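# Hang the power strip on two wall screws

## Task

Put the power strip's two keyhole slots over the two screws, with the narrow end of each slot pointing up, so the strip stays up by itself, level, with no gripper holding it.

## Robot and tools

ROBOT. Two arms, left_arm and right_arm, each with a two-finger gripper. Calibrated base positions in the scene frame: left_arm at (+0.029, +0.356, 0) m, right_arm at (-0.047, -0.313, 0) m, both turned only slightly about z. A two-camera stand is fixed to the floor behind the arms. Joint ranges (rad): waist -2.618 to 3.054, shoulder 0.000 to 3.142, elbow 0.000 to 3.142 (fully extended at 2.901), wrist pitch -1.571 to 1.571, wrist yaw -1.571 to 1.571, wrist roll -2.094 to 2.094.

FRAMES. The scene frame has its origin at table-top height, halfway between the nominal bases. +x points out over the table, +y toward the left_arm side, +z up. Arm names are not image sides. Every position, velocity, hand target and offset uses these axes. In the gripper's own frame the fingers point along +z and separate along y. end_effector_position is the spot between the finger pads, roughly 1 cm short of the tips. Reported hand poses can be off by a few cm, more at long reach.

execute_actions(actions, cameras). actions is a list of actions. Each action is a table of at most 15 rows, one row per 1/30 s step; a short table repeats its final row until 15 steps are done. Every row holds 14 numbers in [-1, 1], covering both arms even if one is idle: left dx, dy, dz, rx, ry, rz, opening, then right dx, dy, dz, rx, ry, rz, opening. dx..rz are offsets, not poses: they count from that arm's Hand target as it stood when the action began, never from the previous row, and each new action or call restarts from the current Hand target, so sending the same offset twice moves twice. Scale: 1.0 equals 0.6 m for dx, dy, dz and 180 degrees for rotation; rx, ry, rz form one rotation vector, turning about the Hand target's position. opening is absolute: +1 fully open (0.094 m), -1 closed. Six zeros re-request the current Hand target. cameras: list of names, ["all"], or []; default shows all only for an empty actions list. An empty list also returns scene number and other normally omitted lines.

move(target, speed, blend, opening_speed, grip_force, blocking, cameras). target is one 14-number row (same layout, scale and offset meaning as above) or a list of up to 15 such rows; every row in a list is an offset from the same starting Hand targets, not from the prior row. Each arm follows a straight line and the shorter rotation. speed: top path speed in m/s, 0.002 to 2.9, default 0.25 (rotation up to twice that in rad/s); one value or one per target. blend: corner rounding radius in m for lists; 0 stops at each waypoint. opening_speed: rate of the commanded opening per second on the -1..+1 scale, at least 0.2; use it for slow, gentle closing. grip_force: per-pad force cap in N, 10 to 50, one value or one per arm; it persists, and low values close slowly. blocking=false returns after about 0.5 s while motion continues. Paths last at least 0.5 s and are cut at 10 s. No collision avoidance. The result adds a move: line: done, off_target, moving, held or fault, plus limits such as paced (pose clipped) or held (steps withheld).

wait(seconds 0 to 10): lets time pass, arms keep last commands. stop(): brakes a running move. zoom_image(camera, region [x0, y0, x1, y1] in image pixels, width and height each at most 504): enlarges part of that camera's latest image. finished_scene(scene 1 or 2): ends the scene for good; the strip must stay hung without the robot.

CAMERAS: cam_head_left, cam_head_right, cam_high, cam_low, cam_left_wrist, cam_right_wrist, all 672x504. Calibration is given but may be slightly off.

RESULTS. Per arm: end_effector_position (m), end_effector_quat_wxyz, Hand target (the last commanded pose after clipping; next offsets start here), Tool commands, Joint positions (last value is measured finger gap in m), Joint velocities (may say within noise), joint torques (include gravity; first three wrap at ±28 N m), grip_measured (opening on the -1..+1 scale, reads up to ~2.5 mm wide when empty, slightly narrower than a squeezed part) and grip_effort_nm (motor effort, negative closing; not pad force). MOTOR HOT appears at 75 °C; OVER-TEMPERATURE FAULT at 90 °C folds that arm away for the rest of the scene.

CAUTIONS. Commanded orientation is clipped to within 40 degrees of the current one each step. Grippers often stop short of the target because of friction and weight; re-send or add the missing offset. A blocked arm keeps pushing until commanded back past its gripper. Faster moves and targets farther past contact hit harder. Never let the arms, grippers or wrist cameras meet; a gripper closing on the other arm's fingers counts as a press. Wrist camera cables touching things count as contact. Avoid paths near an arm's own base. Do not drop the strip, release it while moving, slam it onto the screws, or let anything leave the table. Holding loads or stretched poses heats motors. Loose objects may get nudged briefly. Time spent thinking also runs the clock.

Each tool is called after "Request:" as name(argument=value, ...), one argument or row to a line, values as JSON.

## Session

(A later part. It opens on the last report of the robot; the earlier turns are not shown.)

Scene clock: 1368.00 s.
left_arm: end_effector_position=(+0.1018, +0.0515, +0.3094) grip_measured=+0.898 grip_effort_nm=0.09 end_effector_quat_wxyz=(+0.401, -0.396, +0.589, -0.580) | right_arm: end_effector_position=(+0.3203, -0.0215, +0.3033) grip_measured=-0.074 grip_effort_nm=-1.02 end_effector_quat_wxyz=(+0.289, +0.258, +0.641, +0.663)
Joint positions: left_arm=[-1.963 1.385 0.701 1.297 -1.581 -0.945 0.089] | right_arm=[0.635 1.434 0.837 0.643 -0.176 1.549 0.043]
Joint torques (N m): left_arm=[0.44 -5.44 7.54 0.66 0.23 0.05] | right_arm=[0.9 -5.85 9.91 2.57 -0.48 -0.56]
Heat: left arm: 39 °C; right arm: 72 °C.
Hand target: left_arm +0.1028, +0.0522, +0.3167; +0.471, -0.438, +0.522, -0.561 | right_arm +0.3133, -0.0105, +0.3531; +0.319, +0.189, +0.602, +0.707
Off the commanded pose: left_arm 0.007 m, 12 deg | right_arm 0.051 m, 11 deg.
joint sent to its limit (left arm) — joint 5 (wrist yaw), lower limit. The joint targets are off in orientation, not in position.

Request:
execute_actions(
  actions=[
    [[0,0,0,0,0,0,0.9,-0.008,-0.026,-0.045,0,0,0,-0.25],[0,0,0,0,0,0,0.9,-0.008,-0.026,-0.045,0,0,0,-0.25],[0,0,0,0,0,0,0.9,-0.008,-0.026,-0.045,0,0,0,-0.25],[0,0,0,0,0,0,0.9,-0.008,-0.026,-0.045,0,0,0,-0.25],[0,0,0,0,0,0,0.9,-0.006,-0.024,-0.03,0,0,0,-0.25]],
  ],
)

Scene clock: 1373.67 s.
left_arm: end_effector_position=(+0.1018, +0.0515, +0.3094) grip_measured=+0.898 grip_effort_nm=0.09 end_effector_quat_wxyz=(+0.401, -0.396, +0.589, -0.580) | right_arm: end_effector_position=(+0.3186, -0.0303, +0.2911) grip_measured=-0.074 grip_effort_nm=-1.02 end_effector_quat_wxyz=(+0.291, +0.252, +0.639, +0.666)
Joint positions: left_arm=[-1.963 1.385 0.701 1.297 -1.581 -0.945 0.089] | right_arm=[0.609 1.435 0.773 0.719 -0.208 1.546 0.043]
Joint torques (N m): left_arm=[0.46 -5.42 7.54 0.66 0.24 0.05] | right_arm=[0.21 -6.56 8.1 2.61 -0.44 -0.46]
Heat: left arm: 39 °C; right arm: 73 °C.
Hand target: left_arm +0.1028, +0.0522, +0.3167; +0.471, -0.438, +0.522, -0.561 | right_arm +0.3097, -0.0248, +0.3351; +0.319, +0.189, +0.602, +0.708
Off the commanded pose: left_arm 0.007 m, 12 deg | right_arm 0.045 m, 10 deg.
joint sent to its limit (left arm) — joint 5 (wrist yaw), lower limit. The joint targets are off in orientation, not in position.

Request:
execute_actions(
  actions=[
    [[0,0,0,0,0,0,0.9,0.003,0.0,-0.025,0.0065,0.0077,0,-0.25],[0,0,0,0,0,0,0.9,0.003,0.0,-0.025,0.0065,0.0077,0,-0.25],[0,0,0,0,0,0,0.9,0.003,0.0,-0.025,0.0065,0.0077,0,-0.25],[0,0,0,0,0,0,0.9,0.003,0.0,-0.012,0.0065,0.0077,0,-0.25]],
  ],
  cameras=["cam_left_wrist","cam_head_right"],
)

Request:
zoom_image(
  camera="cam_head_right",
  region=[250, 230, 360, 340],
)

Request:
zoom_image(
  camera="cam_left_wrist",
  region=[160, 50, 350, 220],
)

Scene clock: 1380.37 s.
left_arm: end_effector_position=(+0.1018, +0.0515, +0.3094) grip_measured=+0.898 grip_effort_nm=0.09 end_effector_quat_wxyz=(+0.401, -0.396, +0.589, -0.580) | right_arm: end_effector_position=(+0.3197, -0.0302, +0.2890) grip_measured=-0.074 grip_effort_nm=-1.02 end_effector_quat_wxyz=(+0.287, +0.255, +0.633, +0.672)
Joint positions: left_arm=[-1.963 1.385 0.701 1.297 -1.581 -0.945 0.089] | right_arm=[0.608 1.449 0.763 0.757 -0.208 1.565 0.043]
Joint torques (N m): left_arm=[0.43 -5.42 7.53 0.67 0.24 0.04] | right_arm=[0.34 -6.22 7.71 2.54 -0.39 -0.27]
Heat: left arm: 39 °C; right arm: 74 °C.
Hand target: left_arm +0.1028, +0.0522, +0.3167; +0.471, -0.438, +0.522, -0.561 | right_arm +0.3115, -0.0248, +0.3278; +0.310, +0.201, +0.598, +0.711
Off the commanded pose: left_arm 0.007 m, 12 deg | right_arm 0.040 m, 9 deg.
joint sent to its limit (left arm) — joint 5 (wrist yaw), lower limit. The joint targets are off in orientation, not in position.
camera_calibration:
cam_left_wrist: T_world_to_cam=[[-0.0184599, -0.0200043, 0.999629, -0.305305], [-0.733557, -0.679086, -0.0271361, 0.152892], [0.679377, -0.733786, -0.00213843, 0.0585], [0, 0, 0, 1]] pos_world=[0.0667758, 0.140646, 0.309466]
Images, in order (width x height): cam_head_right 672x504, cam_left_wrist 672x504.

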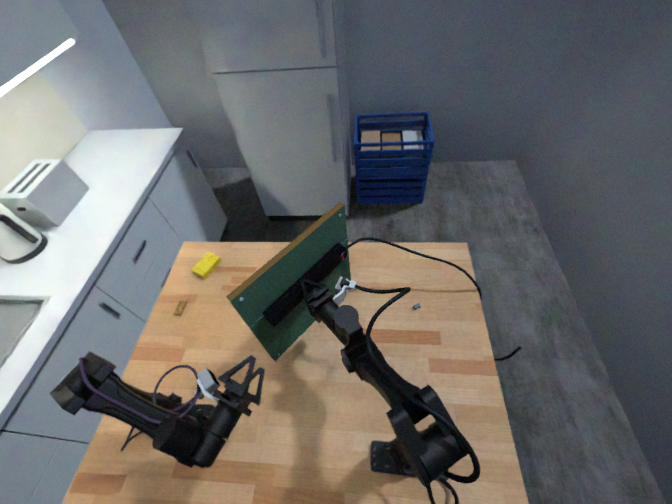

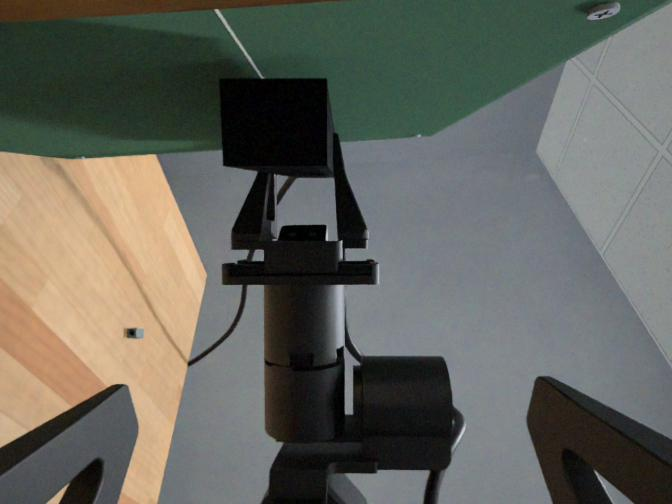

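Scaled by 4.582.

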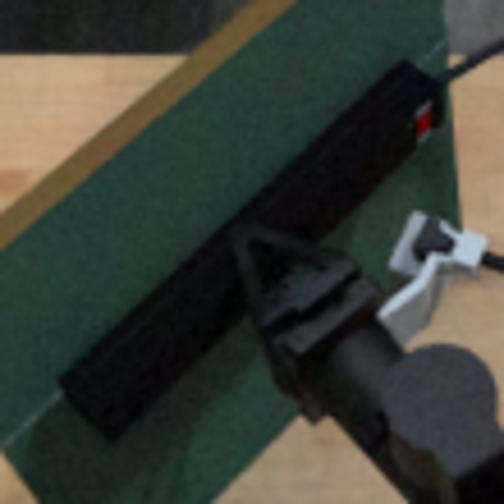

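Scaled by 2.653.

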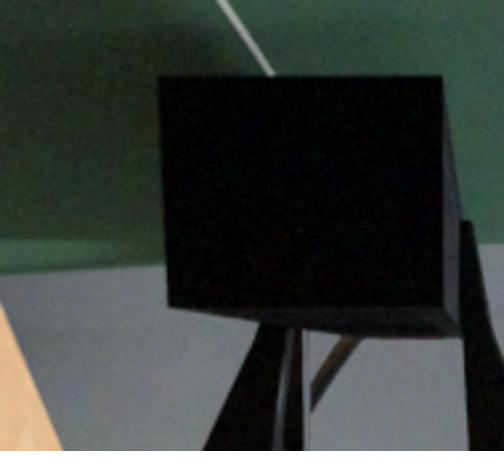

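Request:
execute_actions(
  actions=[
    [[0,0,0,0,0,0,0.9,0.006,0.008,-0.015,0.0036,0.0043,0,-0.25]],
    [[0,0,0,0,0,0,0.9,0.004,0.004,-0.012,0,0,0,-0.25]],
  ],
  cameras=["cam_left_wrist"],
)

Request:
zoom_image(
  camera="cam_left_wrist",
  region=[160, 50, 350, 220],
)

Scene clock: 1390.77 s.
left_arm: end_effector_position=(+0.1018, +0.0515, +0.3094) grip_measured=+0.898 grip_effort_nm=0.09 end_effector_quat_wxyz=(+0.401, -0.396, +0.589, -0.580) | right_arm: end_effector_position=(+0.3205, -0.0298, +0.2884) grip_measured=-0.074 grip_effort_nm=-1.03 end_effector_quat_wxyz=(+0.290, +0.252, +0.619, +0.685)
Joint positions: left_arm=[-1.963 1.385 0.701 1.297 -1.581 -0.945 0.089] | right_arm=[0.608 1.478 0.741 0.847 -0.208 1.581 0.043]
Joint torques (N m): left_arm=[0.44 -5.44 7.53 0.67 0.24 0.05] | right_arm=[1.39 -3.4 8.62 2.39 -0.25 -0.32]
Heat: left arm: 39 °C; right arm: 73 °C.
Hand target: left_arm +0.1028, +0.0522, +0.3167; +0.471, -0.438, +0.522, -0.561 | right_arm +0.3175, -0.0176, +0.3117; +0.305, +0.207, +0.596, +0.713
Off the commanded pose: left_arm 0.007 m, 12 deg | right_arm 0.026 m, 7 deg.
joint sent to its limit (left arm) — joint 5 (wrist yaw), lower limit. The joint targets are off in orientation, not in position.
camera_calibration:
cam_left_wrist: T_world_to_cam=[[-0.0184599, -0.0200043, 0.999629, -0.305305], [-0.733557, -0.679086, -0.0271361, 0.152892], [0.679377, -0.733786, -0.00213843, 0.0585], [0, 0, 0, 1]] pos_world=[0.0667758, 0.140646, 0.309466]
Images, in order (width x height): cam_left_wrist 672x504.

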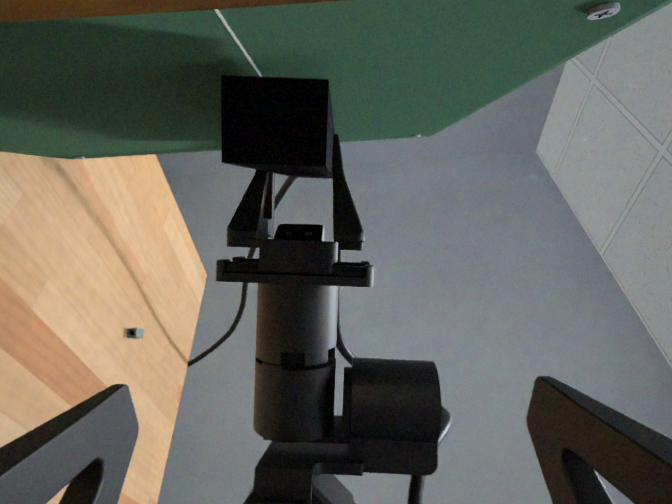

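Scaled by 2.653.

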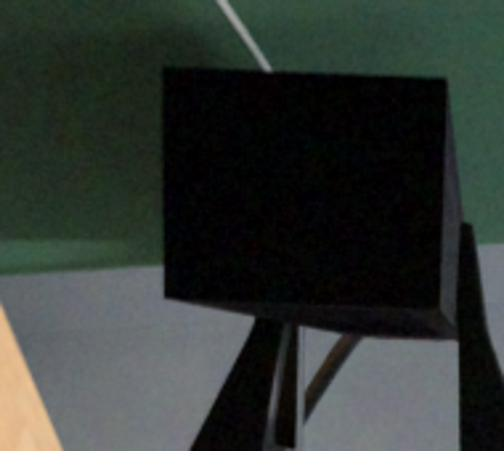

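Request:
execute_actions(
  actions=[
    [[0,0,0,0,0,0,0.9,-0.004,-0.004,-0.02,-0.0086,0.0072,0,-0.25]],
    [[0,0,0,0,0,0,0.9,0.003,0.004,-0.01,0,0,0,-0.25]],
  ],
  cameras=["cam_left_wrist","cam_head_right"],
)

Request:
zoom_image(
  camera="cam_left_wrist",
  region=[160, 50, 350, 220],
)

Request:
zoom_image(
  camera="cam_head_right",
  region=[250, 230, 360, 340],
)

Scene clock: 1401.90 s.
left_arm: end_effector_position=(+0.1018, +0.0515, +0.3094) grip_measured=+0.898 grip_effort_nm=0.09 end_effector_quat_wxyz=(+0.401, -0.396, +0.589, -0.580) | right_arm: end_effector_position=(+0.3201, -0.0301, +0.2872) grip_measured=-0.074 grip_effort_nm=-1.02 end_effector_quat_wxyz=(+0.293, +0.249, +0.610, +0.693)
Joint positions: left_arm=[-1.963 1.385 0.701 1.297 -1.581 -0.945 0.089] | right_arm=[0.608 1.495 0.724 0.905 -0.208 1.586 0.043]
Joint torques (N m): left_arm=[0.44 -5.44 7.54 0.66 0.23 0.05] | right_arm=[1.31 -3.47 8.05 1.99 -0.23 -0.47]
Heat: left arm: 39 °C; right arm: 72 °C.
Hand target: left_arm +0.1028, +0.0522, +0.3167; +0.471, -0.438, +0.522, -0.561 | right_arm +0.3169, -0.0176, +0.2938; +0.301, +0.211, +0.609, +0.703
Off the commanded pose: left_arm 0.007 m, 12 deg | right_arm 0.014 m, 5 deg.
joint sent to its limit (left arm) — joint 5 (wrist yaw), lower limit. The joint targets are off in orientation, not in position.
camera_calibration:
cam_left_wrist: T_world_to_cam=[[-0.0184599, -0.0200043, 0.999629, -0.305305], [-0.733557, -0.679086, -0.0271361, 0.152892], [0.679377, -0.733786, -0.00213843, 0.0585], [0, 0, 0, 1]] pos_world=[0.0667758, 0.140646, 0.309466]
Images, in order (width x height): cam_head_right 672x504, cam_left_wrist 672x504.

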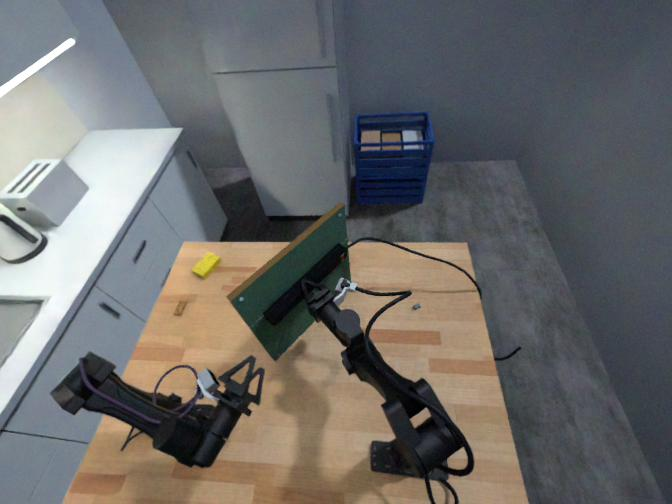

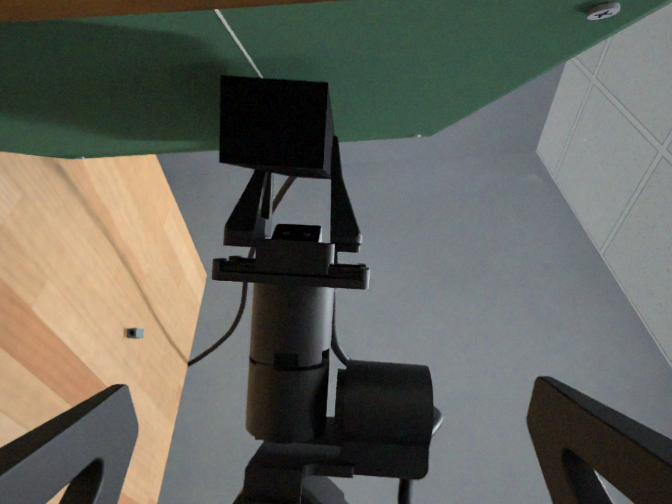

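Scaled by 2.653.

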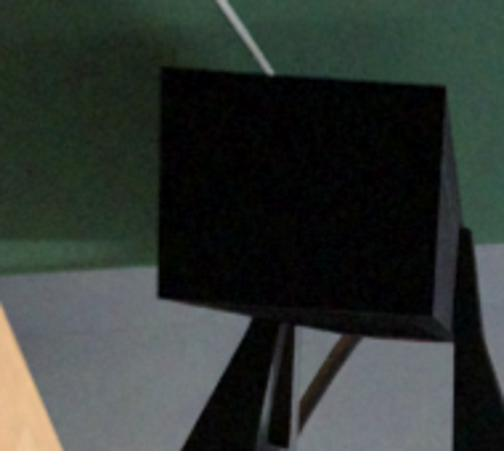

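Scaled by 4.582.

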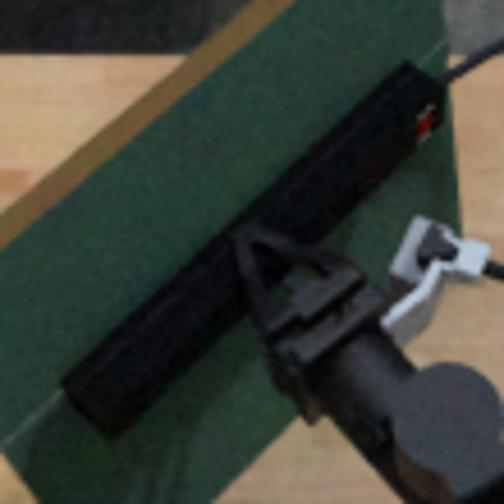

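Request:
execute_actions(
  actions=[
    [[0,0,0,0,0,0,0.9,-0.018,-0.022,0.03,0,0,0,-0.25]],
    [[0,0,0,0,0,0,0.9,0,0,-0.02,0,0,0,-0.25]],
  ],
  cameras=["cam_left_wrist","cam_head_right"],
)

Request:
zoom_image(
  camera="cam_left_wrist",
  region=[160, 50, 350, 220],
)

Scene clock: 1414.30 s.
left_arm: end_effector_position=(+0.1018, +0.0515, +0.3094) grip_measured=+0.898 grip_effort_nm=0.09 end_effector_quat_wxyz=(+0.401, -0.396, +0.589, -0.580) | right_arm: end_effector_position=(+0.3157, -0.0330, +0.2580) grip_measured=-0.074 grip_effort_nm=-1.02 end_effector_quat_wxyz=(+0.269, +0.269, +0.644, +0.663)
Joint positions: left_arm=[-1.963 1.385 0.701 1.297 -1.581 -0.945 0.089] | right_arm=[0.603 1.472 0.692 0.805 -0.219 1.586 0.043]
Joint torques (N m): left_arm=[0.44 -5.46 7.57 0.67 0.24 0.04] | right_arm=[0.18 -7.84 6.72 2.52 -0.33 -0.45]
Heat: left arm: 39 °C; right arm: 72 °C.
Hand target: left_arm +0.1028, +0.0522, +0.3167; +0.471, -0.438, +0.522, -0.561 | right_arm +0.3061, -0.0308, +0.2997; +0.301, +0.211, +0.609, +0.703
Off the commanded pose: left_arm 0.007 m, 12 deg | right_arm 0.043 m, 10 deg.
joint sent to its limit (left arm) — joint 5 (wrist yaw), lower limit. The joint targets are off in orientation, not in position.
camera_calibration:
cam_left_wrist: T_world_to_cam=[[-0.0184599, -0.0200043, 0.999629, -0.305305], [-0.733557, -0.679086, -0.0271361, 0.152892], [0.679377, -0.733786, -0.00213843, 0.0585], [0, 0, 0, 1]] pos_world=[0.0667758, 0.140646, 0.309466]
Images, in order (width x height): cam_head_right 672x504, cam_left_wrist 672x504.

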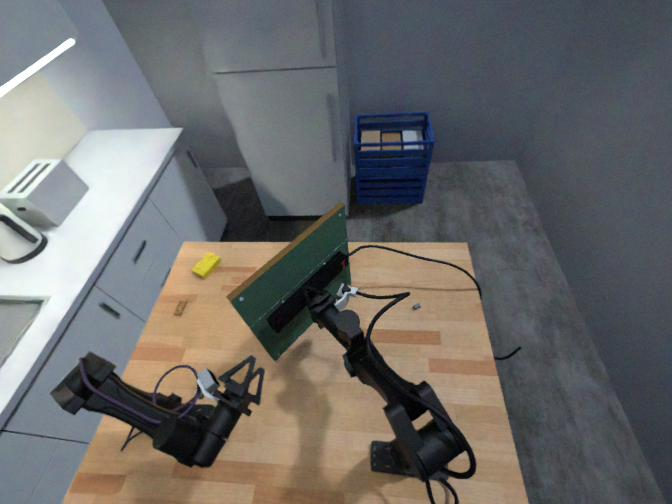

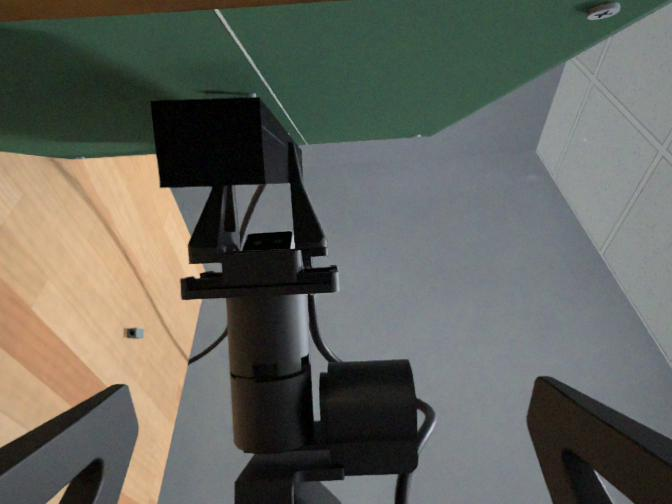

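Scaled by 2.653.

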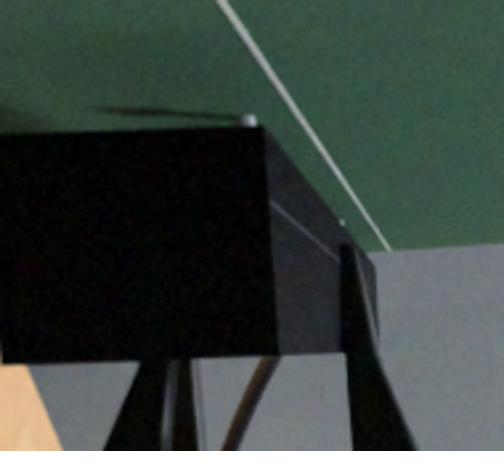

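Request:
execute_actions(
  actions=[
    [[0,0,0,0,0,0,0.9,0.002,0.0,0.06,0,0,0,-0.25],[0,0,0,0,0,0,0.9,0.002,0.0,0.06,0,0,0,-0.25],[0,0,0,0,0,0,0.9,0.002,0.0,0.06,0,0,0,-0.25],[0,0,0,0,0,0,0.9,0.002,0.0,0.06,0,0,0,-0.25],[0,0,0,0,0,0,0.9,0.004,0.003,0.025,0,0,0,-0.25]],
  ],
)

Scene clock: 1425.97 s.
left_arm: end_effector_position=(+0.1018, +0.0515, +0.3094) grip_measured=+0.898 grip_effort_nm=0.09 end_effector_quat_wxyz=(+0.401, -0.396, +0.589, -0.580) | right_arm: end_effector_position=(+0.3126, -0.0350, +0.2656) grip_measured=-0.074 grip_effort_nm=-1.02 end_effector_quat_wxyz=(+0.267, +0.272, +0.648, +0.660)
Joint positions: left_arm=[-1.963 1.385 0.701 1.297 -1.581 -0.945 0.089] | right_arm=[0.603 1.432 0.707 0.739 -0.219 1.586 0.043]
Joint torques (N m): left_arm=[0.47 -5.42 7.54 0.65 0.23 0.05] | right_arm=[0.27 -6.53 9.25 2.57 -0.31 -0.45]
Heat: left arm: 39 °C; right arm: 73 °C.
Hand target: left_arm +0.1028, +0.0522, +0.3167; +0.471, -0.438, +0.522, -0.561 | right_arm +0.3085, -0.0290, +0.3147; +0.301, +0.211, +0.609, +0.703
Off the commanded pose: left_arm 0.007 m, 12 deg | right_arm 0.050 m, 10 deg.
joint sent to its limit (left arm) — joint 5 (wrist yaw), lower limit. The joint targets are off in orientation, not in position.

Request:
execute_actions(
  actions=[
    [[0,0,0,0,0,0,0.9,0.022,0.016,0.05,0,0,0,-0.25],[0,0,0,0,0,0,0.9,0.022,0.016,0.05,0,0,0,-0.25],[0,0,0,0,0,0,0.9,0.022,0.016,0.05,0,0,0,-0.25],[0,0,0,0,0,0,0.9,0.022,0.016,0.05,0,0,0,-0.25],[0,0,0,0,0,0,0.9,0.022,0.016,0.0,0,0,0,-0.25]],
  ],
  cameras=["cam_left_wrist","cam_head_right"],
)

Request:
zoom_image(
  camera="cam_left_wrist",
  region=[160, 50, 350, 220],
)

Request:
zoom_image(
  camera="cam_head_right",
  region=[250, 230, 360, 340],
)

Scene clock: 1432.80 s.
left_arm: end_effector_position=(+0.1018, +0.0515, +0.3094) grip_measured=+0.898 grip_effort_nm=0.09 end_effector_quat_wxyz=(+0.401, -0.396, +0.589, -0.580) | right_arm: end_effector_position=(+0.3223, -0.0309, +0.2822) grip_measured=-0.074 grip_effort_nm=-1.03 end_effector_quat_wxyz=(+0.275, +0.269, +0.639, +0.666)
Joint positions: left_arm=[-1.963 1.385 0.701 1.297 -1.581 -0.945 0.089] | right_arm=[0.602 1.453 0.77 0.723 -0.213 1.586 0.043]
Joint torques (N m): left_arm=[0.47 -5.44 7.56 0.67 0.24 0.05] | right_arm=[0.68 -3.63 9.01 2.74 -0.37 -0.46]
Heat: left arm: 39 °C; right arm: 73 °C.
Hand target: left_arm +0.1028, +0.0522, +0.3167; +0.471, -0.438, +0.522, -0.561 | right_arm +0.3217, -0.0194, +0.3148; +0.301, +0.211, +0.609, +0.703
Off the commanded pose: left_arm 0.007 m, 12 deg | right_arm 0.034 m, 9 deg.
joint sent to its limit (left arm) — joint 5 (wrist yaw), lower limit. The joint targets are off in orientation, not in position.
camera_calibration:
cam_left_wrist: T_world_to_cam=[[-0.0184599, -0.0200043, 0.999629, -0.305305], [-0.733557, -0.679086, -0.0271361, 0.152892], [0.679377, -0.733786, -0.00213843, 0.0585], [0, 0, 0, 1]] pos_world=[0.0667758, 0.140646, 0.309466]
Images, in order (width x height): cam_head_right 672x504, cam_left_wrist 672x504.

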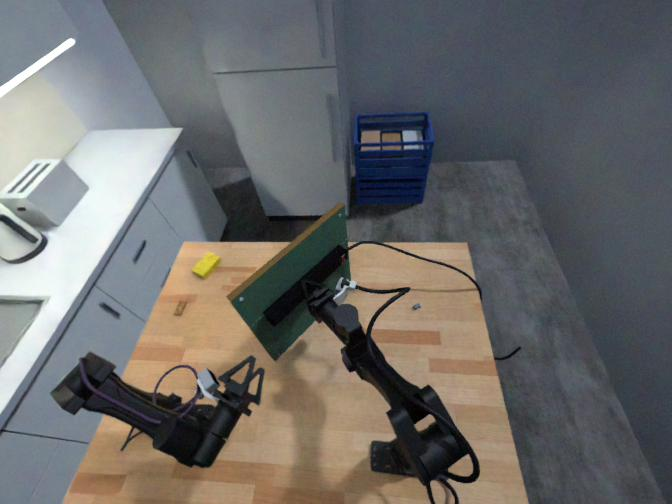

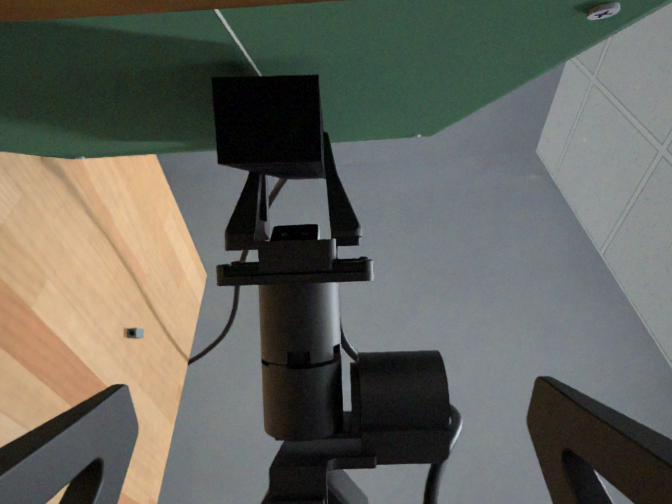

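Scaled by 2.653.

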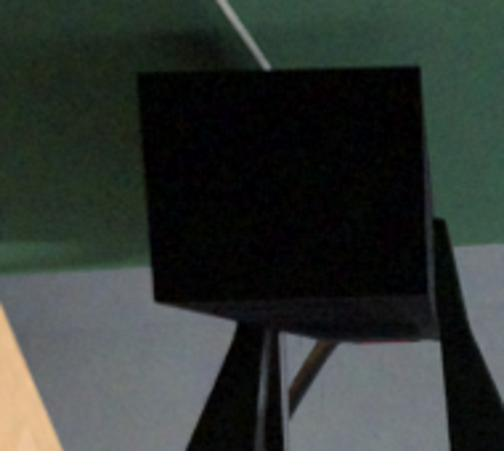

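Scaled by 4.582.

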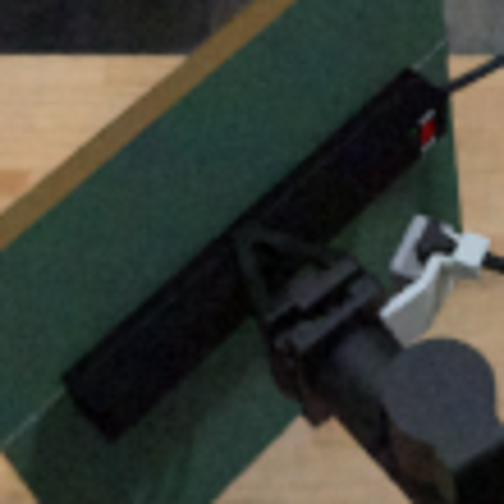

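Request:
execute_actions(
  actions=[
    [[0,0,0,0,0,0,0.9,-0.004,-0.002,-0.025,0,0,0,-0.25]],
  ],
)

Request:
execute_actions(
  actions=[
    [[0,0,0,0,0,0,0.9,0,0,-0.015,0,0,0,-0.25]],
  ],
)

Request:
execute_actions(
  actions=[
    [[0,0,0,0,0,0,0.9,0,0,-0.015,0,0,0,-0.25]],
  ],
  cameras=["cam_left_wrist"],
)

Request:
zoom_image(
  camera="cam_left_wrist",
  region=[160, 50, 350, 220],
)

Scene clock: 1440.07 s.
left_arm: end_effector_position=(+0.1018, +0.0515, +0.3094) grip_measured=+0.898 grip_effort_nm=0.09 end_effector_quat_wxyz=(+0.401, -0.396, +0.589, -0.580) | right_arm: end_effector_position=(+0.3222, -0.0315, +0.2806) grip_measured=-0.074 grip_effort_nm=-1.03 end_effector_quat_wxyz=(+0.281, +0.262, +0.623, +0.681)
Joint positions: left_arm=[-1.963 1.385 0.701 1.297 -1.581 -0.945 0.089] | right_arm=[0.601 1.482 0.734 0.835 -0.212 1.596 0.043]
Joint torques (N m): left_arm=[0.44 -5.45 7.54 0.66 0.24 0.06] | right_arm=[0.83 -3.66 8.32 2.3 -0.32 -0.54]
Heat: left arm: 39 °C; right arm: 76 °C. Fold the right arm in close to its base, or ease its load, before you think long.
Hand target: left_arm +0.1028, +0.0522, +0.3167; +0.471, -0.438, +0.522, -0.561 | right_arm +0.3193, -0.0207, +0.2998; +0.301, +0.211, +0.609, +0.703
Off the commanded pose: left_arm 0.007 m, 12 deg | right_arm 0.022 m, 7 deg.
MOTOR HOT: joint 4 (wrist pitch) of the right arm reports 76 °C; the controller's stop level is 90 °C. To cool a motor, set the load down, stop pushing, or move to a pose that needs little force.
joint sent to its limit (left arm) — joint 5 (wrist yaw), lower limit. The joint targets are off in orientation, not in position.

Scene clock: 1440.77 s.
left_arm: end_effector_position=(+0.1018, +0.0515, +0.3094) grip_measured=+0.898 grip_effort_nm=0.09 end_effector_quat_wxyz=(+0.401, -0.396, +0.589, -0.580) | right_arm: end_effector_position=(+0.3220, -0.0318, +0.2794) grip_measured=-0.074 grip_effort_nm=-1.03 end_effector_quat_wxyz=(+0.284, +0.259, +0.613, +0.691)
Joint positions: left_arm=[-1.963 1.385 0.701 1.297 -1.581 -0.945 0.089] | right_arm=[0.601 1.504 0.715 0.908 -0.211 1.605 0.043]
Joint torques (N m): left_arm=[0.44 -5.44 7.51 0.66 0.23 0.06] | right_arm=[0.73 -3.45 7.99 2.09 -0.33 -0.6]
Heat: left arm: 39 °C; right arm: 76 °C. Fold the right arm in close to its base, or ease its load, before you think long.
Hand target: left_arm +0.1028, +0.0522, +0.3167; +0.471, -0.438, +0.522, -0.561 | right_arm +0.3193, -0.0207, +0.2907; +0.301, +0.211, +0.609, +0.703
Off the commanded pose: left_arm 0.007 m, 12 deg | right_arm 0.016 m, 6 deg.
MOTOR HOT: still on. Joint 4 (wrist pitch) of the right arm reports 76 °C.
joint sent to its limit (left arm) — joint 5 (wrist yaw), lower limit. The joint targets are off in orientation, not in position.

Scene clock: 1441.47 s.
left_arm: end_effector_position=(+0.1018, +0.0515, +0.3094) grip_measured=+0.898 grip_effort_nm=0.09 end_effector_quat_wxyz=(+0.401, -0.396, +0.589, -0.580) | right_arm: end_effector_position=(+0.3218, -0.0320, +0.2785) grip_measured=-0.074 grip_effort_nm=-1.02 end_effector_quat_wxyz=(+0.287, +0.255, +0.602, +0.700)
Joint positions: left_arm=[-1.963 1.385 0.701 1.297 -1.581 -0.945 0.089] | right_arm=[0.601 1.528 0.697 0.979 -0.21 1.614 0.043]
Joint torques (N m): left_arm=[0.46 -5.42 7.54 0.67 0.24 0.06] | right_arm=[0.59 -3.66 7.88 1.75 -0.35 -0.72]
Heat: left arm: 39 °C; right arm: 76 °C. Fold the right arm in close to its base, or ease its load, before you think long.
Hand target: left_arm +0.1028, +0.0522, +0.3167; +0.471, -0.438, +0.522, -0.561 | right_arm +0.3193, -0.0207, +0.2818; +0.301, +0.211, +0.609, +0.703
Off the commanded pose: left_arm 0.007 m, 12 deg | right_arm 0.012 m, 5 deg.
MOTOR HOT: still on. Joint 4 (wrist pitch) of the right arm reports 76 °C.
joint sent to its limit (left arm) — joint 5 (wrist yaw), lower limit. The joint targets are off in orientation, not in position.
camera_calibration:
cam_left_wrist: T_world_to_cam=[[-0.0184599, -0.0200043, 0.999629, -0.305305], [-0.733557, -0.679086, -0.0271361, 0.152892], [0.679377, -0.733786, -0.00213843, 0.0585], [0, 0, 0, 1]] pos_world=[0.0667758, 0.140646, 0.309466]
Images, in order (width x height): cam_left_wrist 672x504.

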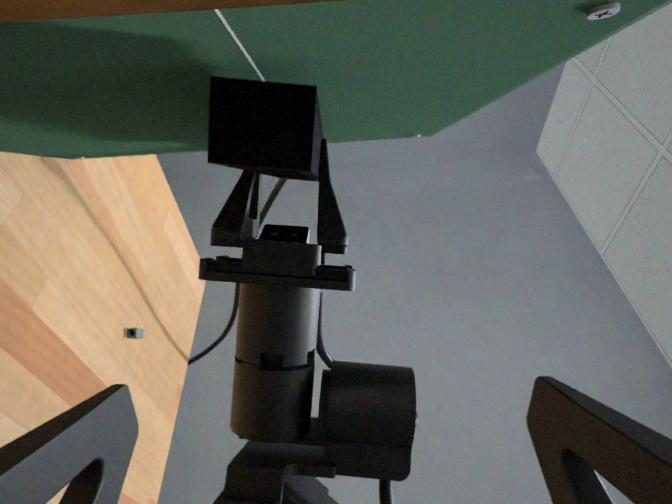

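Scaled by 2.653.

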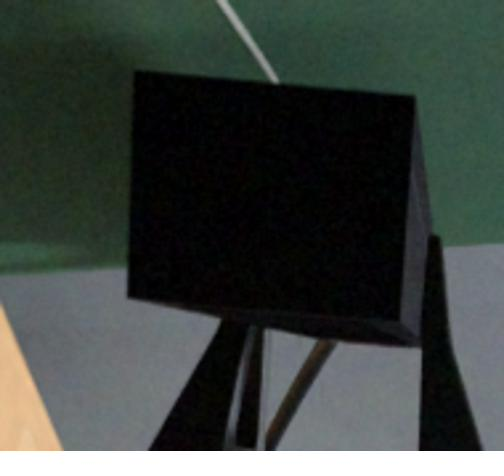

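Request:
execute_actions(
  actions=[
    [[0,0,0,0,0,0,0.9,-0.012,-0.014,0.06,0,0,0,-0.25]],
  ],
)

Scene clock: 1463.60 s.
left_arm: end_effector_position=(+0.1018, +0.0515, +0.3094) grip_measured=+0.898 grip_effort_nm=0.09 end_effector_quat_wxyz=(+0.401, -0.396, +0.589, -0.580) | right_arm: end_effector_position=(+0.3189, -0.0350, +0.2466) grip_measured=-0.074 grip_effort_nm=-1.02 end_effector_quat_wxyz=(+0.260, +0.283, +0.657, +0.649)
Joint positions: left_arm=[-1.963 1.385 0.701 1.297 -1.581 -0.945 0.089] | right_arm=[0.596 1.476 0.699 0.754 -0.219 1.591 0.043]
Joint torques (N m): left_arm=[0.42 -5.45 7.54 0.66 0.23 0.05] | right_arm=[0.39 -9.69 10.36 2.45 -0.35 -0.51]
Heat: left arm: 39 °C; right arm: 69 °C.
Hand target: left_arm +0.1028, +0.0522, +0.3167; +0.471, -0.438, +0.522, -0.561 | right_arm +0.3121, -0.0290, +0.3176; +0.301, +0.211, +0.609, +0.703
Off the commanded pose: left_arm 0.007 m, 12 deg | right_arm 0.072 m, 13 deg.
MOTOR HOT: cleared for the motors of the right arm.
joint sent to its limit (left arm) — joint 5 (wrist yaw), lower limit. The joint targets are off in orientation, not in position.

Request:
execute_actions(
  actions=[
    [[0,0,0,0,0,0,0.9,-0.004,-0.003,0.08,0,0,0,-0.25],[0,0,0,0,0,0,0.9,-0.004,-0.003,0.08,0,0,0,-0.25],[0,0,0,0,0,0,0.9,-0.004,-0.003,0.08,0,0,0,-0.25],[0,0,0,0,0,0,0.9,-0.004,-0.003,0.08,0,0,0,-0.25],[0,0,0,0,0,0,0.9,-0.004,-0.003,0.0,0,0,0,-0.25]],
  ],
)

Scene clock: 1470.40 s.
left_arm: end_effector_position=(+0.1018, +0.0515, +0.3094) grip_measured=+0.898 grip_effort_nm=0.09 end_effector_quat_wxyz=(+0.401, -0.396, +0.589, -0.580) | right_arm: end_effector_position=(+0.3188, -0.0382, +0.2803) grip_measured=-0.074 grip_effort_nm=-1.03 end_effector_quat_wxyz=(+0.274, +0.275, +0.640, +0.662)
Joint positions: left_arm=[-1.963 1.385 0.701 1.297 -1.581 -0.945 0.089] | right_arm=[0.592 1.422 0.746 0.705 -0.214 1.59 0.043]
Joint torques (N m): left_arm=[0.47 -5.44 7.53 0.66 0.24 0.05] | right_arm=[0.58 -6.02 7.23 2.65 -0.44 -0.5]
Heat: left arm: 39 °C; right arm: 70 °C.
Hand target: left_arm +0.1028, +0.0522, +0.3167; +0.471, -0.438, +0.522, -0.561 | right_arm +0.3097, -0.0308, +0.3178; +0.301, +0.211, +0.609, +0.703
Off the commanded pose: left_arm 0.007 m, 12 deg | right_arm 0.039 m, 10 deg.
joint sent to its limit (left arm) — joint 5 (wrist yaw), lower limit. The joint targets are off in orientation, not in position.

Request:
execute_actions(
  actions=[
    [[0,0,0,0,0,0,0.9,0.013,0.026,0.02,0,0,0,-0.25],[0,0,0,0,0,0,0.9,0.013,0.026,0.02,0,0,0,-0.25],[0,0,0,0,0,0,0.9,0.013,0.026,0.02,0,0,0,-0.25],[0,0,0,0,0,0,0.9,0.013,0.026,0.0,0,0,0,-0.25]],
  ],
  cameras=["cam_left_wrist","cam_head_right"],
)

Request:
zoom_image(
  camera="cam_left_wrist",
  region=[160, 50, 350, 220],
)

Request:
zoom_image(
  camera="cam_head_right",
  region=[250, 230, 360, 340],
)

Scene clock: 1478.70 s.
left_arm: end_effector_position=(+0.1018, +0.0515, +0.3094) grip_measured=+0.898 grip_effort_nm=0.09 end_effector_quat_wxyz=(+0.401, -0.396, +0.589, -0.580) | right_arm: end_effector_position=(+0.3220, -0.0292, +0.2663) grip_measured=-0.074 grip_effort_nm=-1.02 end_effector_quat_wxyz=(+0.268, +0.281, +0.649, +0.655)
Joint positions: left_arm=[-1.963 1.385 0.701 1.297 -1.581 -0.945 0.089] | right_arm=[0.612 1.467 0.753 0.715 -0.195 1.59 0.043]
Joint torques (N m): left_arm=[0.44 -5.44 7.53 0.66 0.24 0.05] | right_arm=[1.51 -5.7 10 2.65 -0.35 -0.52]
Heat: left arm: 39 °C; right arm: 73 °C.
Hand target: left_arm +0.1028, +0.0522, +0.3167; +0.471, -0.438, +0.522, -0.561 | right_arm +0.3175, -0.0153, +0.3177; +0.301, +0.211, +0.609, +0.703
Off the commanded pose: left_arm 0.007 m, 12 deg | right_arm 0.054 m, 11 deg.
joint sent to its limit (left arm) — joint 5 (wrist yaw), lower limit. The joint targets are off in orientation, not in position.
camera_calibration:
cam_left_wrist: T_world_to_cam=[[-0.0184599, -0.0200043, 0.999629, -0.305305], [-0.733557, -0.679086, -0.0271361, 0.152892], [0.679377, -0.733786, -0.00213843, 0.0585], [0, 0, 0, 1]] pos_world=[0.0667758, 0.140646, 0.309466]
Images, in order (width x height): cam_head_right 672x504, cam_left_wrist 672x504.

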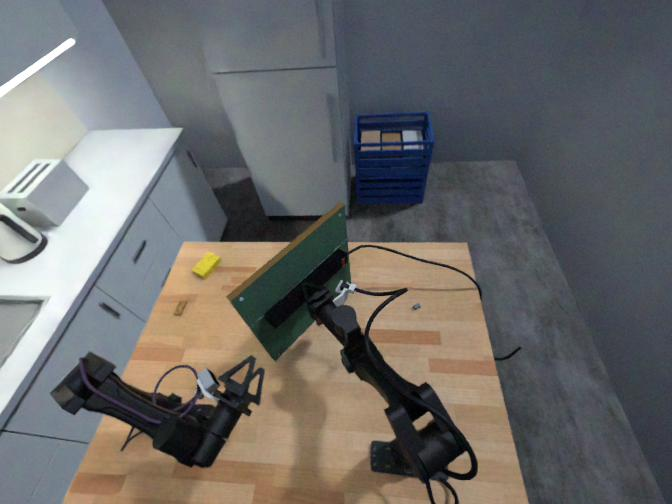

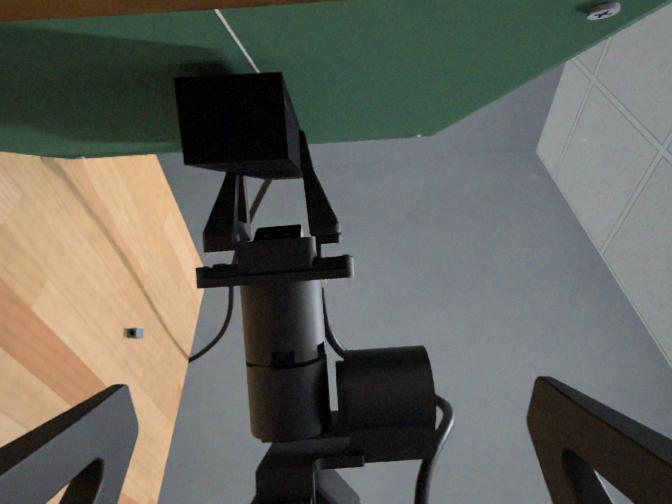

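Scaled by 2.653.

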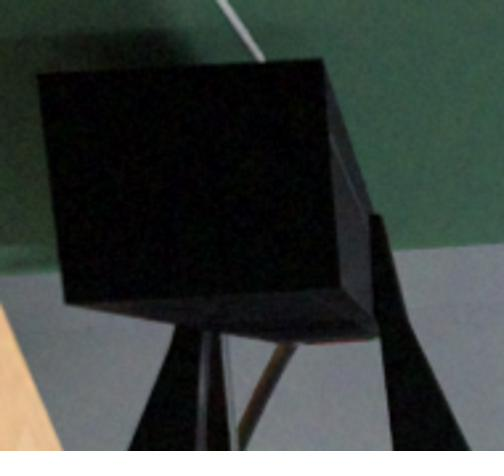

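Scaled by 4.582.

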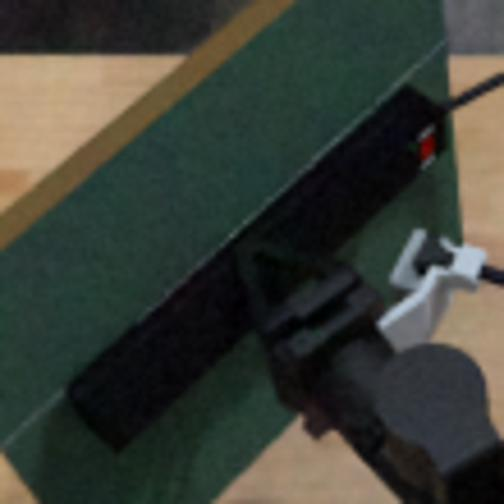

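Request:
execute_actions(
  actions=[
    [[0,0,0,0,0,0,0.9,0.0,0.0,0.03,0,0,0,-0.25],[0,0,0,0,0,0,0.9,0,0,0.03,0,0,0,-0.25],[0,0,0,0,0,0,0.9,0,0,0.03,0,0,0,-0.25],[0,0,0,0,0,0,0.9,0.005,0.006,0.0,0,0,0,-0.25]],
  ],
)

Request:
execute_actions(
  actions=[
    [[0,0,0,0,0,0,0.9,0.0,0.0,0.03,0,0,0,-0.25],[0,0,0,0,0,0,0.9,0,0,0.03,0,0,0,-0.25],[0,0,0,0,0,0,0.9,0,0,0.03,0,0,0,-0.25],[0,0,0,0,0,0,0.9,0.0,0.0,0.0,0,0,0,-0.25]],
  ],
)

Request:
execute_actions(
  actions=[
    [[0,0,0,0,0,0,0.9,0.0,0.0,0.035,0,0,0,-0.25],[0,0,0,0,0,0,0.9,0,0,0.035,0,0,0,-0.25],[0,0,0,0,0,0,0.9,0,0,0.035,0,0,0,-0.25],[0,0,0,0,0,0,0.9,0.0,0.0,0.0,0,0,0,-0.25]],
  ],
)

Scene clock: 1489.77 s.
left_arm: end_effector_position=(+0.1018, +0.0515, +0.3094) grip_measured=+0.898 grip_effort_nm=0.09 end_effector_quat_wxyz=(+0.401, -0.396, +0.589, -0.580) | right_arm: end_effector_position=(+0.3221, -0.0292, +0.2662) grip_measured=-0.074 grip_effort_nm=-1.03 end_effector_quat_wxyz=(+0.268, +0.281, +0.650, +0.653)
Joint positions: left_arm=[-1.963 1.385 0.701 1.297 -1.581 -0.945 0.089] | right_arm=[0.612 1.466 0.755 0.708 -0.195 1.589 0.043]
Joint torques (N m): left_arm=[0.49 -5.38 7.53 0.66 0.23 0.05] | right_arm=[1.91 -4.66 10.86 2.76 -0.32 -0.51]
Heat: left arm: 39 °C; right arm: 73 °C.
Hand target: left_arm +0.1028, +0.0522, +0.3167; +0.471, -0.438, +0.522, -0.561 | right_arm +0.3205, -0.0116, +0.3177; +0.301, +0.211, +0.609, +0.703
Off the commanded pose: left_arm 0.007 m, 12 deg | right_arm 0.054 m, 11 deg.
joint sent to its limit (left arm) — joint 5 (wrist yaw), lower limit. The joint targets are off in orientation, not in position.

Scene clock: 1490.47 s.
left_arm: end_effector_position=(+0.1018, +0.0515, +0.3094) grip_measured=+0.898 grip_effort_nm=0.09 end_effector_quat_wxyz=(+0.401, -0.396, +0.589, -0.580) | right_arm: end_effector_position=(+0.3221, -0.0292, +0.2664) grip_measured=-0.074 grip_effort_nm=-1.02 end_effector_quat_wxyz=(+0.268, +0.281, +0.650, +0.653)
Joint positions: left_arm=[-1.963 1.385 0.701 1.297 -1.581 -0.945 0.089] | right_arm=[0.612 1.465 0.757 0.703 -0.195 1.589 0.043]
Joint torques (N m): left_arm=[0.44 -5.44 7.56 0.66 0.24 0.06] | right_arm=[1.81 -4.85 10.77 2.76 -0.29 -0.54]
Heat: left arm: 39 °C; right arm: 74 °C.
Hand target: left_arm +0.1028, +0.0522, +0.3167; +0.471, -0.438, +0.522, -0.561 | right_arm +0.3205, -0.0116, +0.3178; +0.300, +0.211, +0.609, +0.703
Off the commanded pose: left_arm 0.007 m, 12 deg | right_arm 0.054 m, 12 deg.
joint sent to its limit (left arm) — joint 5 (wrist yaw), lower limit. The joint targets are off in orientation, not in position.

Scene clock: 1491.17 s.
left_arm: end_effector_position=(+0.1018, +0.0515, +0.3094) grip_measured=+0.898 grip_effort_nm=0.09 end_effector_quat_wxyz=(+0.401, -0.396, +0.589, -0.580) | right_arm: end_effector_position=(+0.3222, -0.0291, +0.2665) grip_measured=-0.074 grip_effort_nm=-1.02 end_effector_quat_wxyz=(+0.267, +0.282, +0.652, +0.651)
Joint positions: left_arm=[-1.963 1.385 0.701 1.297 -1.581 -0.945 0.089] | right_arm=[0.612 1.462 0.761 0.692 -0.195 1.588 0.043]
Joint torques (N m): left_arm=[0.44 -5.45 7.54 0.66 0.23 0.06] | right_arm=[1.91 -4.46 10.33 2.84 -0.26 -0.5]
Heat: left arm: 39 °C; right arm: 74 °C.
Hand target: left_arm +0.1028, +0.0522, +0.3167; +0.471, -0.438, +0.522, -0.561 | right_arm +0.3205, -0.0116, +0.3176; +0.300, +0.211, +0.609, +0.703
Off the commanded pose: left_arm 0.007 m, 12 deg | right_arm 0.054 m, 12 deg.
joint sent to its limit (left arm) — joint 5 (wrist yaw), lower limit. The joint targets are off in orientation, not in position.

Request:
execute_actions(
  actions=[
    [[0,0,0,0,0,0,0.9,0.012,0.015,0.02,0,0,0.03,-0.25],[0,0,0,0,0,0,0.9,0.012,0.015,0.02,0,0,0.03,-0.25],[0,0,0,0,0,0,0.9,0.012,0.015,0.02,0,0,0.03,-0.25],[0,0,0,0,0,0,0.9,0.012,0.015,0.02,0,0,0.03,-0.25],[0,0,0,0,0,0,0.9,0.012,0.015,0.02,0,0,-0.03,-0.25],[0,0,0,0,0,0,0.9,0.012,0.015,0.02,0,0,-0.03,-0.25],[0,0,0,0,0,0,0.9,0.012,0.015,0.02,0,0,-0.03,-0.25],[0,0,0,0,0,0,0.9,0.012,0.015,0.02,0,0,-0.03,-0.25],[0,0,0,0,0,0,0.9,0.012,0.015,0.02,0,0,0.02,-0.25],[0,0,0,0,0,0,0.9,0.012,0.015,0.02,0,0,0.02,-0.25],[0,0,0,0,0,0,0.9,0.012,0.015,0.0,0,0,0,-0.25]],
  ],
  cameras=["cam_left_wrist"],
)

Request:
zoom_image(
  camera="cam_left_wrist",
  region=[160, 50, 350, 220],
)

Scene clock: 1501.53 s.
left_arm: end_effector_position=(+0.1018, +0.0515, +0.3094) grip_measured=+0.898 grip_effort_nm=0.09 end_effector_quat_wxyz=(+0.401, -0.396, +0.589, -0.580) | right_arm: end_effector_position=(+0.3234, -0.0291, +0.2666) grip_measured=-0.074 grip_effort_nm=-1.02 end_effector_quat_wxyz=(+0.269, +0.284, +0.654, +0.648)
Joint positions: left_arm=[-1.963 1.385 0.701 1.297 -1.581 -0.945 0.089] | right_arm=[0.613 1.462 0.768 0.679 -0.189 1.584 0.043]
Joint torques (N m): left_arm=[0.43 -5.42 7.53 0.66 0.24 0.06] | right_arm=[2.93 -2.43 12.37 3.01 -0.26 -0.53]
Heat: left arm: 39 °C; right arm: 74 °C.
Hand target: left_arm +0.1028, +0.0522, +0.3167; +0.471, -0.438, +0.522, -0.561 | right_arm +0.3277, -0.0026, +0.3177; +0.301, +0.211, +0.609, +0.703
Off the commanded pose: left_arm 0.007 m, 12 deg | right_arm 0.058 m, 12 deg.
joint sent to its limit (left arm) — joint 5 (wrist yaw), lower limit. The joint targets are off in orientation, not in position.
camera_calibration:
cam_left_wrist: T_world_to_cam=[[-0.0184599, -0.0200043, 0.999629, -0.305305], [-0.733557, -0.679086, -0.0271361, 0.152892], [0.679377, -0.733786, -0.00213843, 0.0585], [0, 0, 0, 1]] pos_world=[0.0667758, 0.140646, 0.309466]
Images, in order (width x height): cam_left_wrist 672x504.

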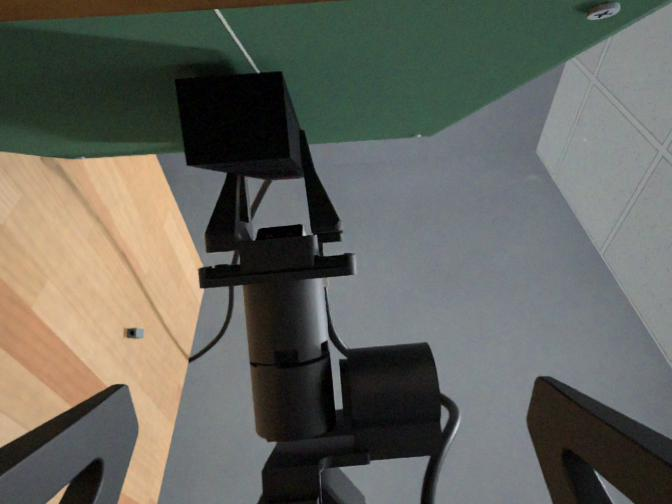

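Scaled by 2.653.

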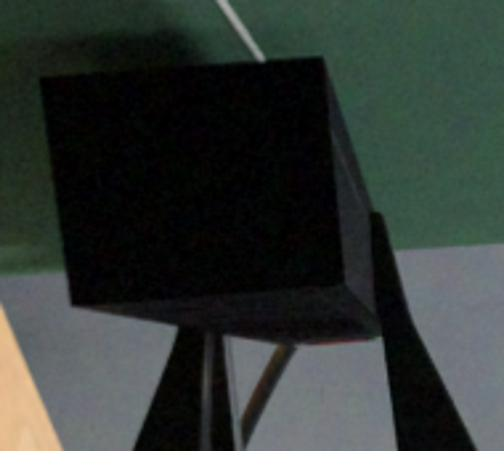

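Request:
execute_actions(
  actions=[
    [[0,0,0,0,0,0,0.9,-0.024,-0.029,0.05,0,0,0,-0.25],[0,0,0,0,0,0,0.9,-0.024,-0.029,0.05,0,0,0,-0.25],[0,0,0,0,0,0,0.9,-0.024,-0.029,0.05,0,0,0,-0.25],[0,0,0,0,0,0,0.9,-0.024,-0.029,0.05,0,0,0,-0.25],[0,0,0,0,0,0,0.9,-0.024,-0.029,0.0,0,0,0,-0.25]],
    [[0,0,0,0,0,0,0.9,0.015,0.018,0.03,0,0,0,-0.25],[0,0,0,0,0,0,0.9,0.015,0.018,0.03,0,0,0,-0.25],[0,0,0,0,0,0,0.9,0.015,0.018,0.03,0,0,0,-0.25],[0,0,0,0,0,0,0.9,0.015,0.018,0.03,0,0,0,-0.25],[0,0,0,0,0,0,0.9,0.015,0.018,0.0,0,0,0,-0.25]],
  ],
  cameras=["cam_left_wrist"],
)

Request:
zoom_image(
  camera="cam_left_wrist",
  region=[160, 50, 350, 220],
)

Scene clock: 1524.40 s.
left_arm: end_effector_position=(+0.1018, +0.0515, +0.3094) grip_measured=+0.898 grip_effort_nm=0.09 end_effector_quat_wxyz=(+0.401, -0.396, +0.589, -0.580) | right_arm: end_effector_position=(+0.3230, -0.0295, +0.2777) grip_measured=-0.074 grip_effort_nm=-1.03 end_effector_quat_wxyz=(+0.274, +0.278, +0.645, +0.657)
Joint positions: left_arm=[-1.963 1.385 0.701 1.297 -1.581 -0.945 0.089] | right_arm=[0.612 1.453 0.777 0.69 -0.19 1.586 0.043]
Joint torques (N m): left_arm=[0.46 -5.44 7.54 0.66 0.24 0.05] | right_arm=[2.3 -3.02 10.09 2.88 -0.32 -0.52]
Heat: left arm: 39 °C; right arm: 84 °C. Fold the right arm in close to its base, or ease its load, before you think long.
Hand target: left_arm +0.1028, +0.0522, +0.3167; +0.471, -0.438, +0.522, -0.561 | right_arm +0.3222, -0.0092, +0.3177; +0.300, +0.211, +0.609, +0.703
Off the commanded pose: left_arm 0.007 m, 12 deg | right_arm 0.045 m, 11 deg.
MOTOR HOT: joint 4 (wrist pitch) of the right arm reports 84 °C; the controller's stop level is 90 °C. To cool a motor, set the load down, stop pushing, or move to a pose that needs little force.
joint sent to its limit (left arm) — joint 5 (wrist yaw), lower limit. The joint targets are off in orientation, not in position.
camera_calibration:
cam_left_wrist: T_world_to_cam=[[-0.0184599, -0.0200043, 0.999629, -0.305305], [-0.733557, -0.679086, -0.0271361, 0.152892], [0.679377, -0.733786, -0.00213843, 0.0585], [0, 0, 0, 1]] pos_world=[0.0667758, 0.140646, 0.309466]
Images, in order (width x height): cam_left_wrist 672x504.

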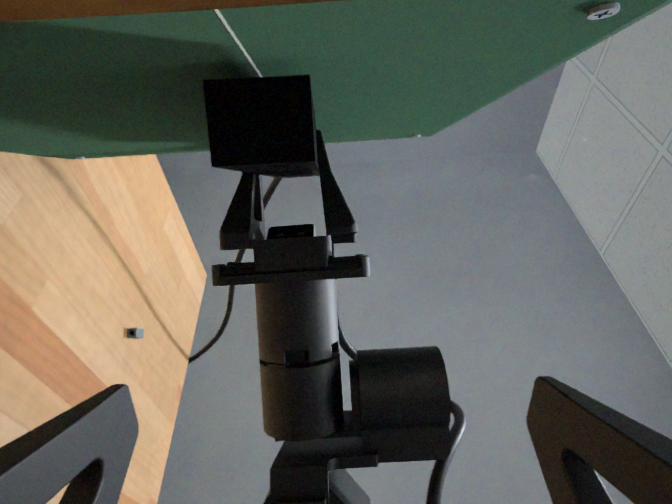

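Scaled by 2.653.

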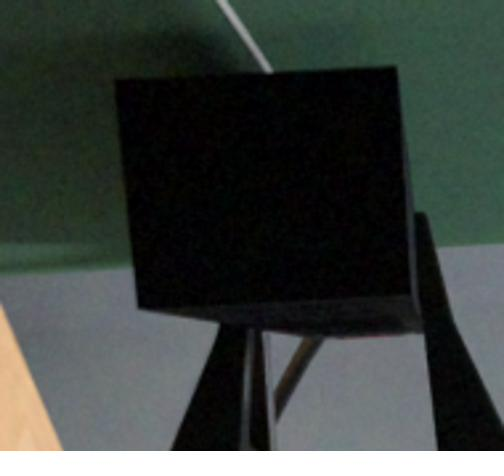

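Request:
move(
  target=[
    [0,0,0,0,0,0,0.9,-0.03,-0.036,0.0,0,0,0,-0.25],
    [0,0,0,0,0,0,0.9,-0.128,-0.164,0.05,-0.13,0.11,0,-0.25],
    [0,0,0,0,0,0,0.9,-0.128,-0.164,0.05,-0.26,0.22,0,-0.25],
  ],
  speed=0.3,
  blend=0.02,
  cameras=["cam_left_wrist"],
)

Request:
zoom_image(
  camera="cam_left_wrist",
  region=[290, 240, 490, 504],
)

Scene clock: 1531.80 s.
left_arm: end_effector_position=(+0.1018, +0.0515, +0.3094) grip_measured=+0.898 grip_effort_nm=0.09 end_effector_quat_wxyz=(+0.401, -0.396, +0.589, -0.580) | right_arm: end_effector_position=(+0.2341, -0.1195, +0.3204) grip_measured=-0.074 grip_effort_nm=-1.02 end_effector_quat_wxyz=(+0.100, +0.334, +0.901, +0.258)
Joint positions: left_arm=[-1.963 1.385 0.701 1.297 -1.581 -0.945 0.089] | right_arm=[0.54 1.541 1.944 -1.44 -0.178 1.266 0.043]
Joint torques (N m): left_arm=[0.47 -5.44 7.56 0.66 0.23 0.06] | right_arm=[1.37 -5.27 9.99 1.48 -0.07 -0.49]
Heat: left arm: 39 °C; right arm: 81 °C. Fold the right arm in close to its base, or ease its load, before you think long.
Hand target: left_arm +0.1028, +0.0522, +0.3167; +0.471, -0.438, +0.522, -0.561 | right_arm +0.2455, -0.1076, +0.3477; +0.140, +0.297, +0.896, +0.298
Off the commanded pose: left_arm 0.007 m, 12 deg | right_arm 0.032 m, 8 deg.
MOTOR HOT: still on. Joint 4 (wrist pitch) of the right arm reports 81 °C.
joint sent to its limit (left arm) — joint 5 (wrist yaw), lower limit. The joint targets are off in orientation, not in position.
move: off_target (left_arm, right_arm); blend cut to 0.0112 m at target 1
camera_calibration:
cam_left_wrist: T_world_to_cam=[[-0.0184599, -0.0200043, 0.999629, -0.305305], [-0.733557, -0.679086, -0.0271361, 0.152892], [0.679377, -0.733786, -0.00213843, 0.0585], [0, 0, 0, 1]] pos_world=[0.0667758, 0.140646, 0.309466]
Images, in order (width x height): cam_left_wrist 672x504.

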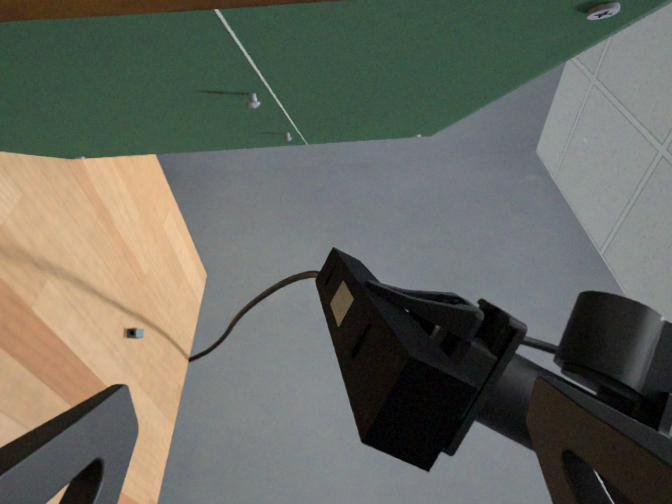

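Scaled by 1.909.

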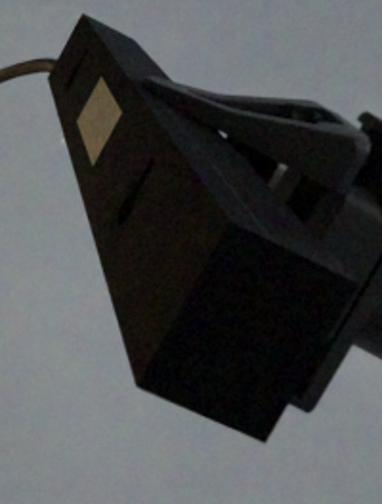

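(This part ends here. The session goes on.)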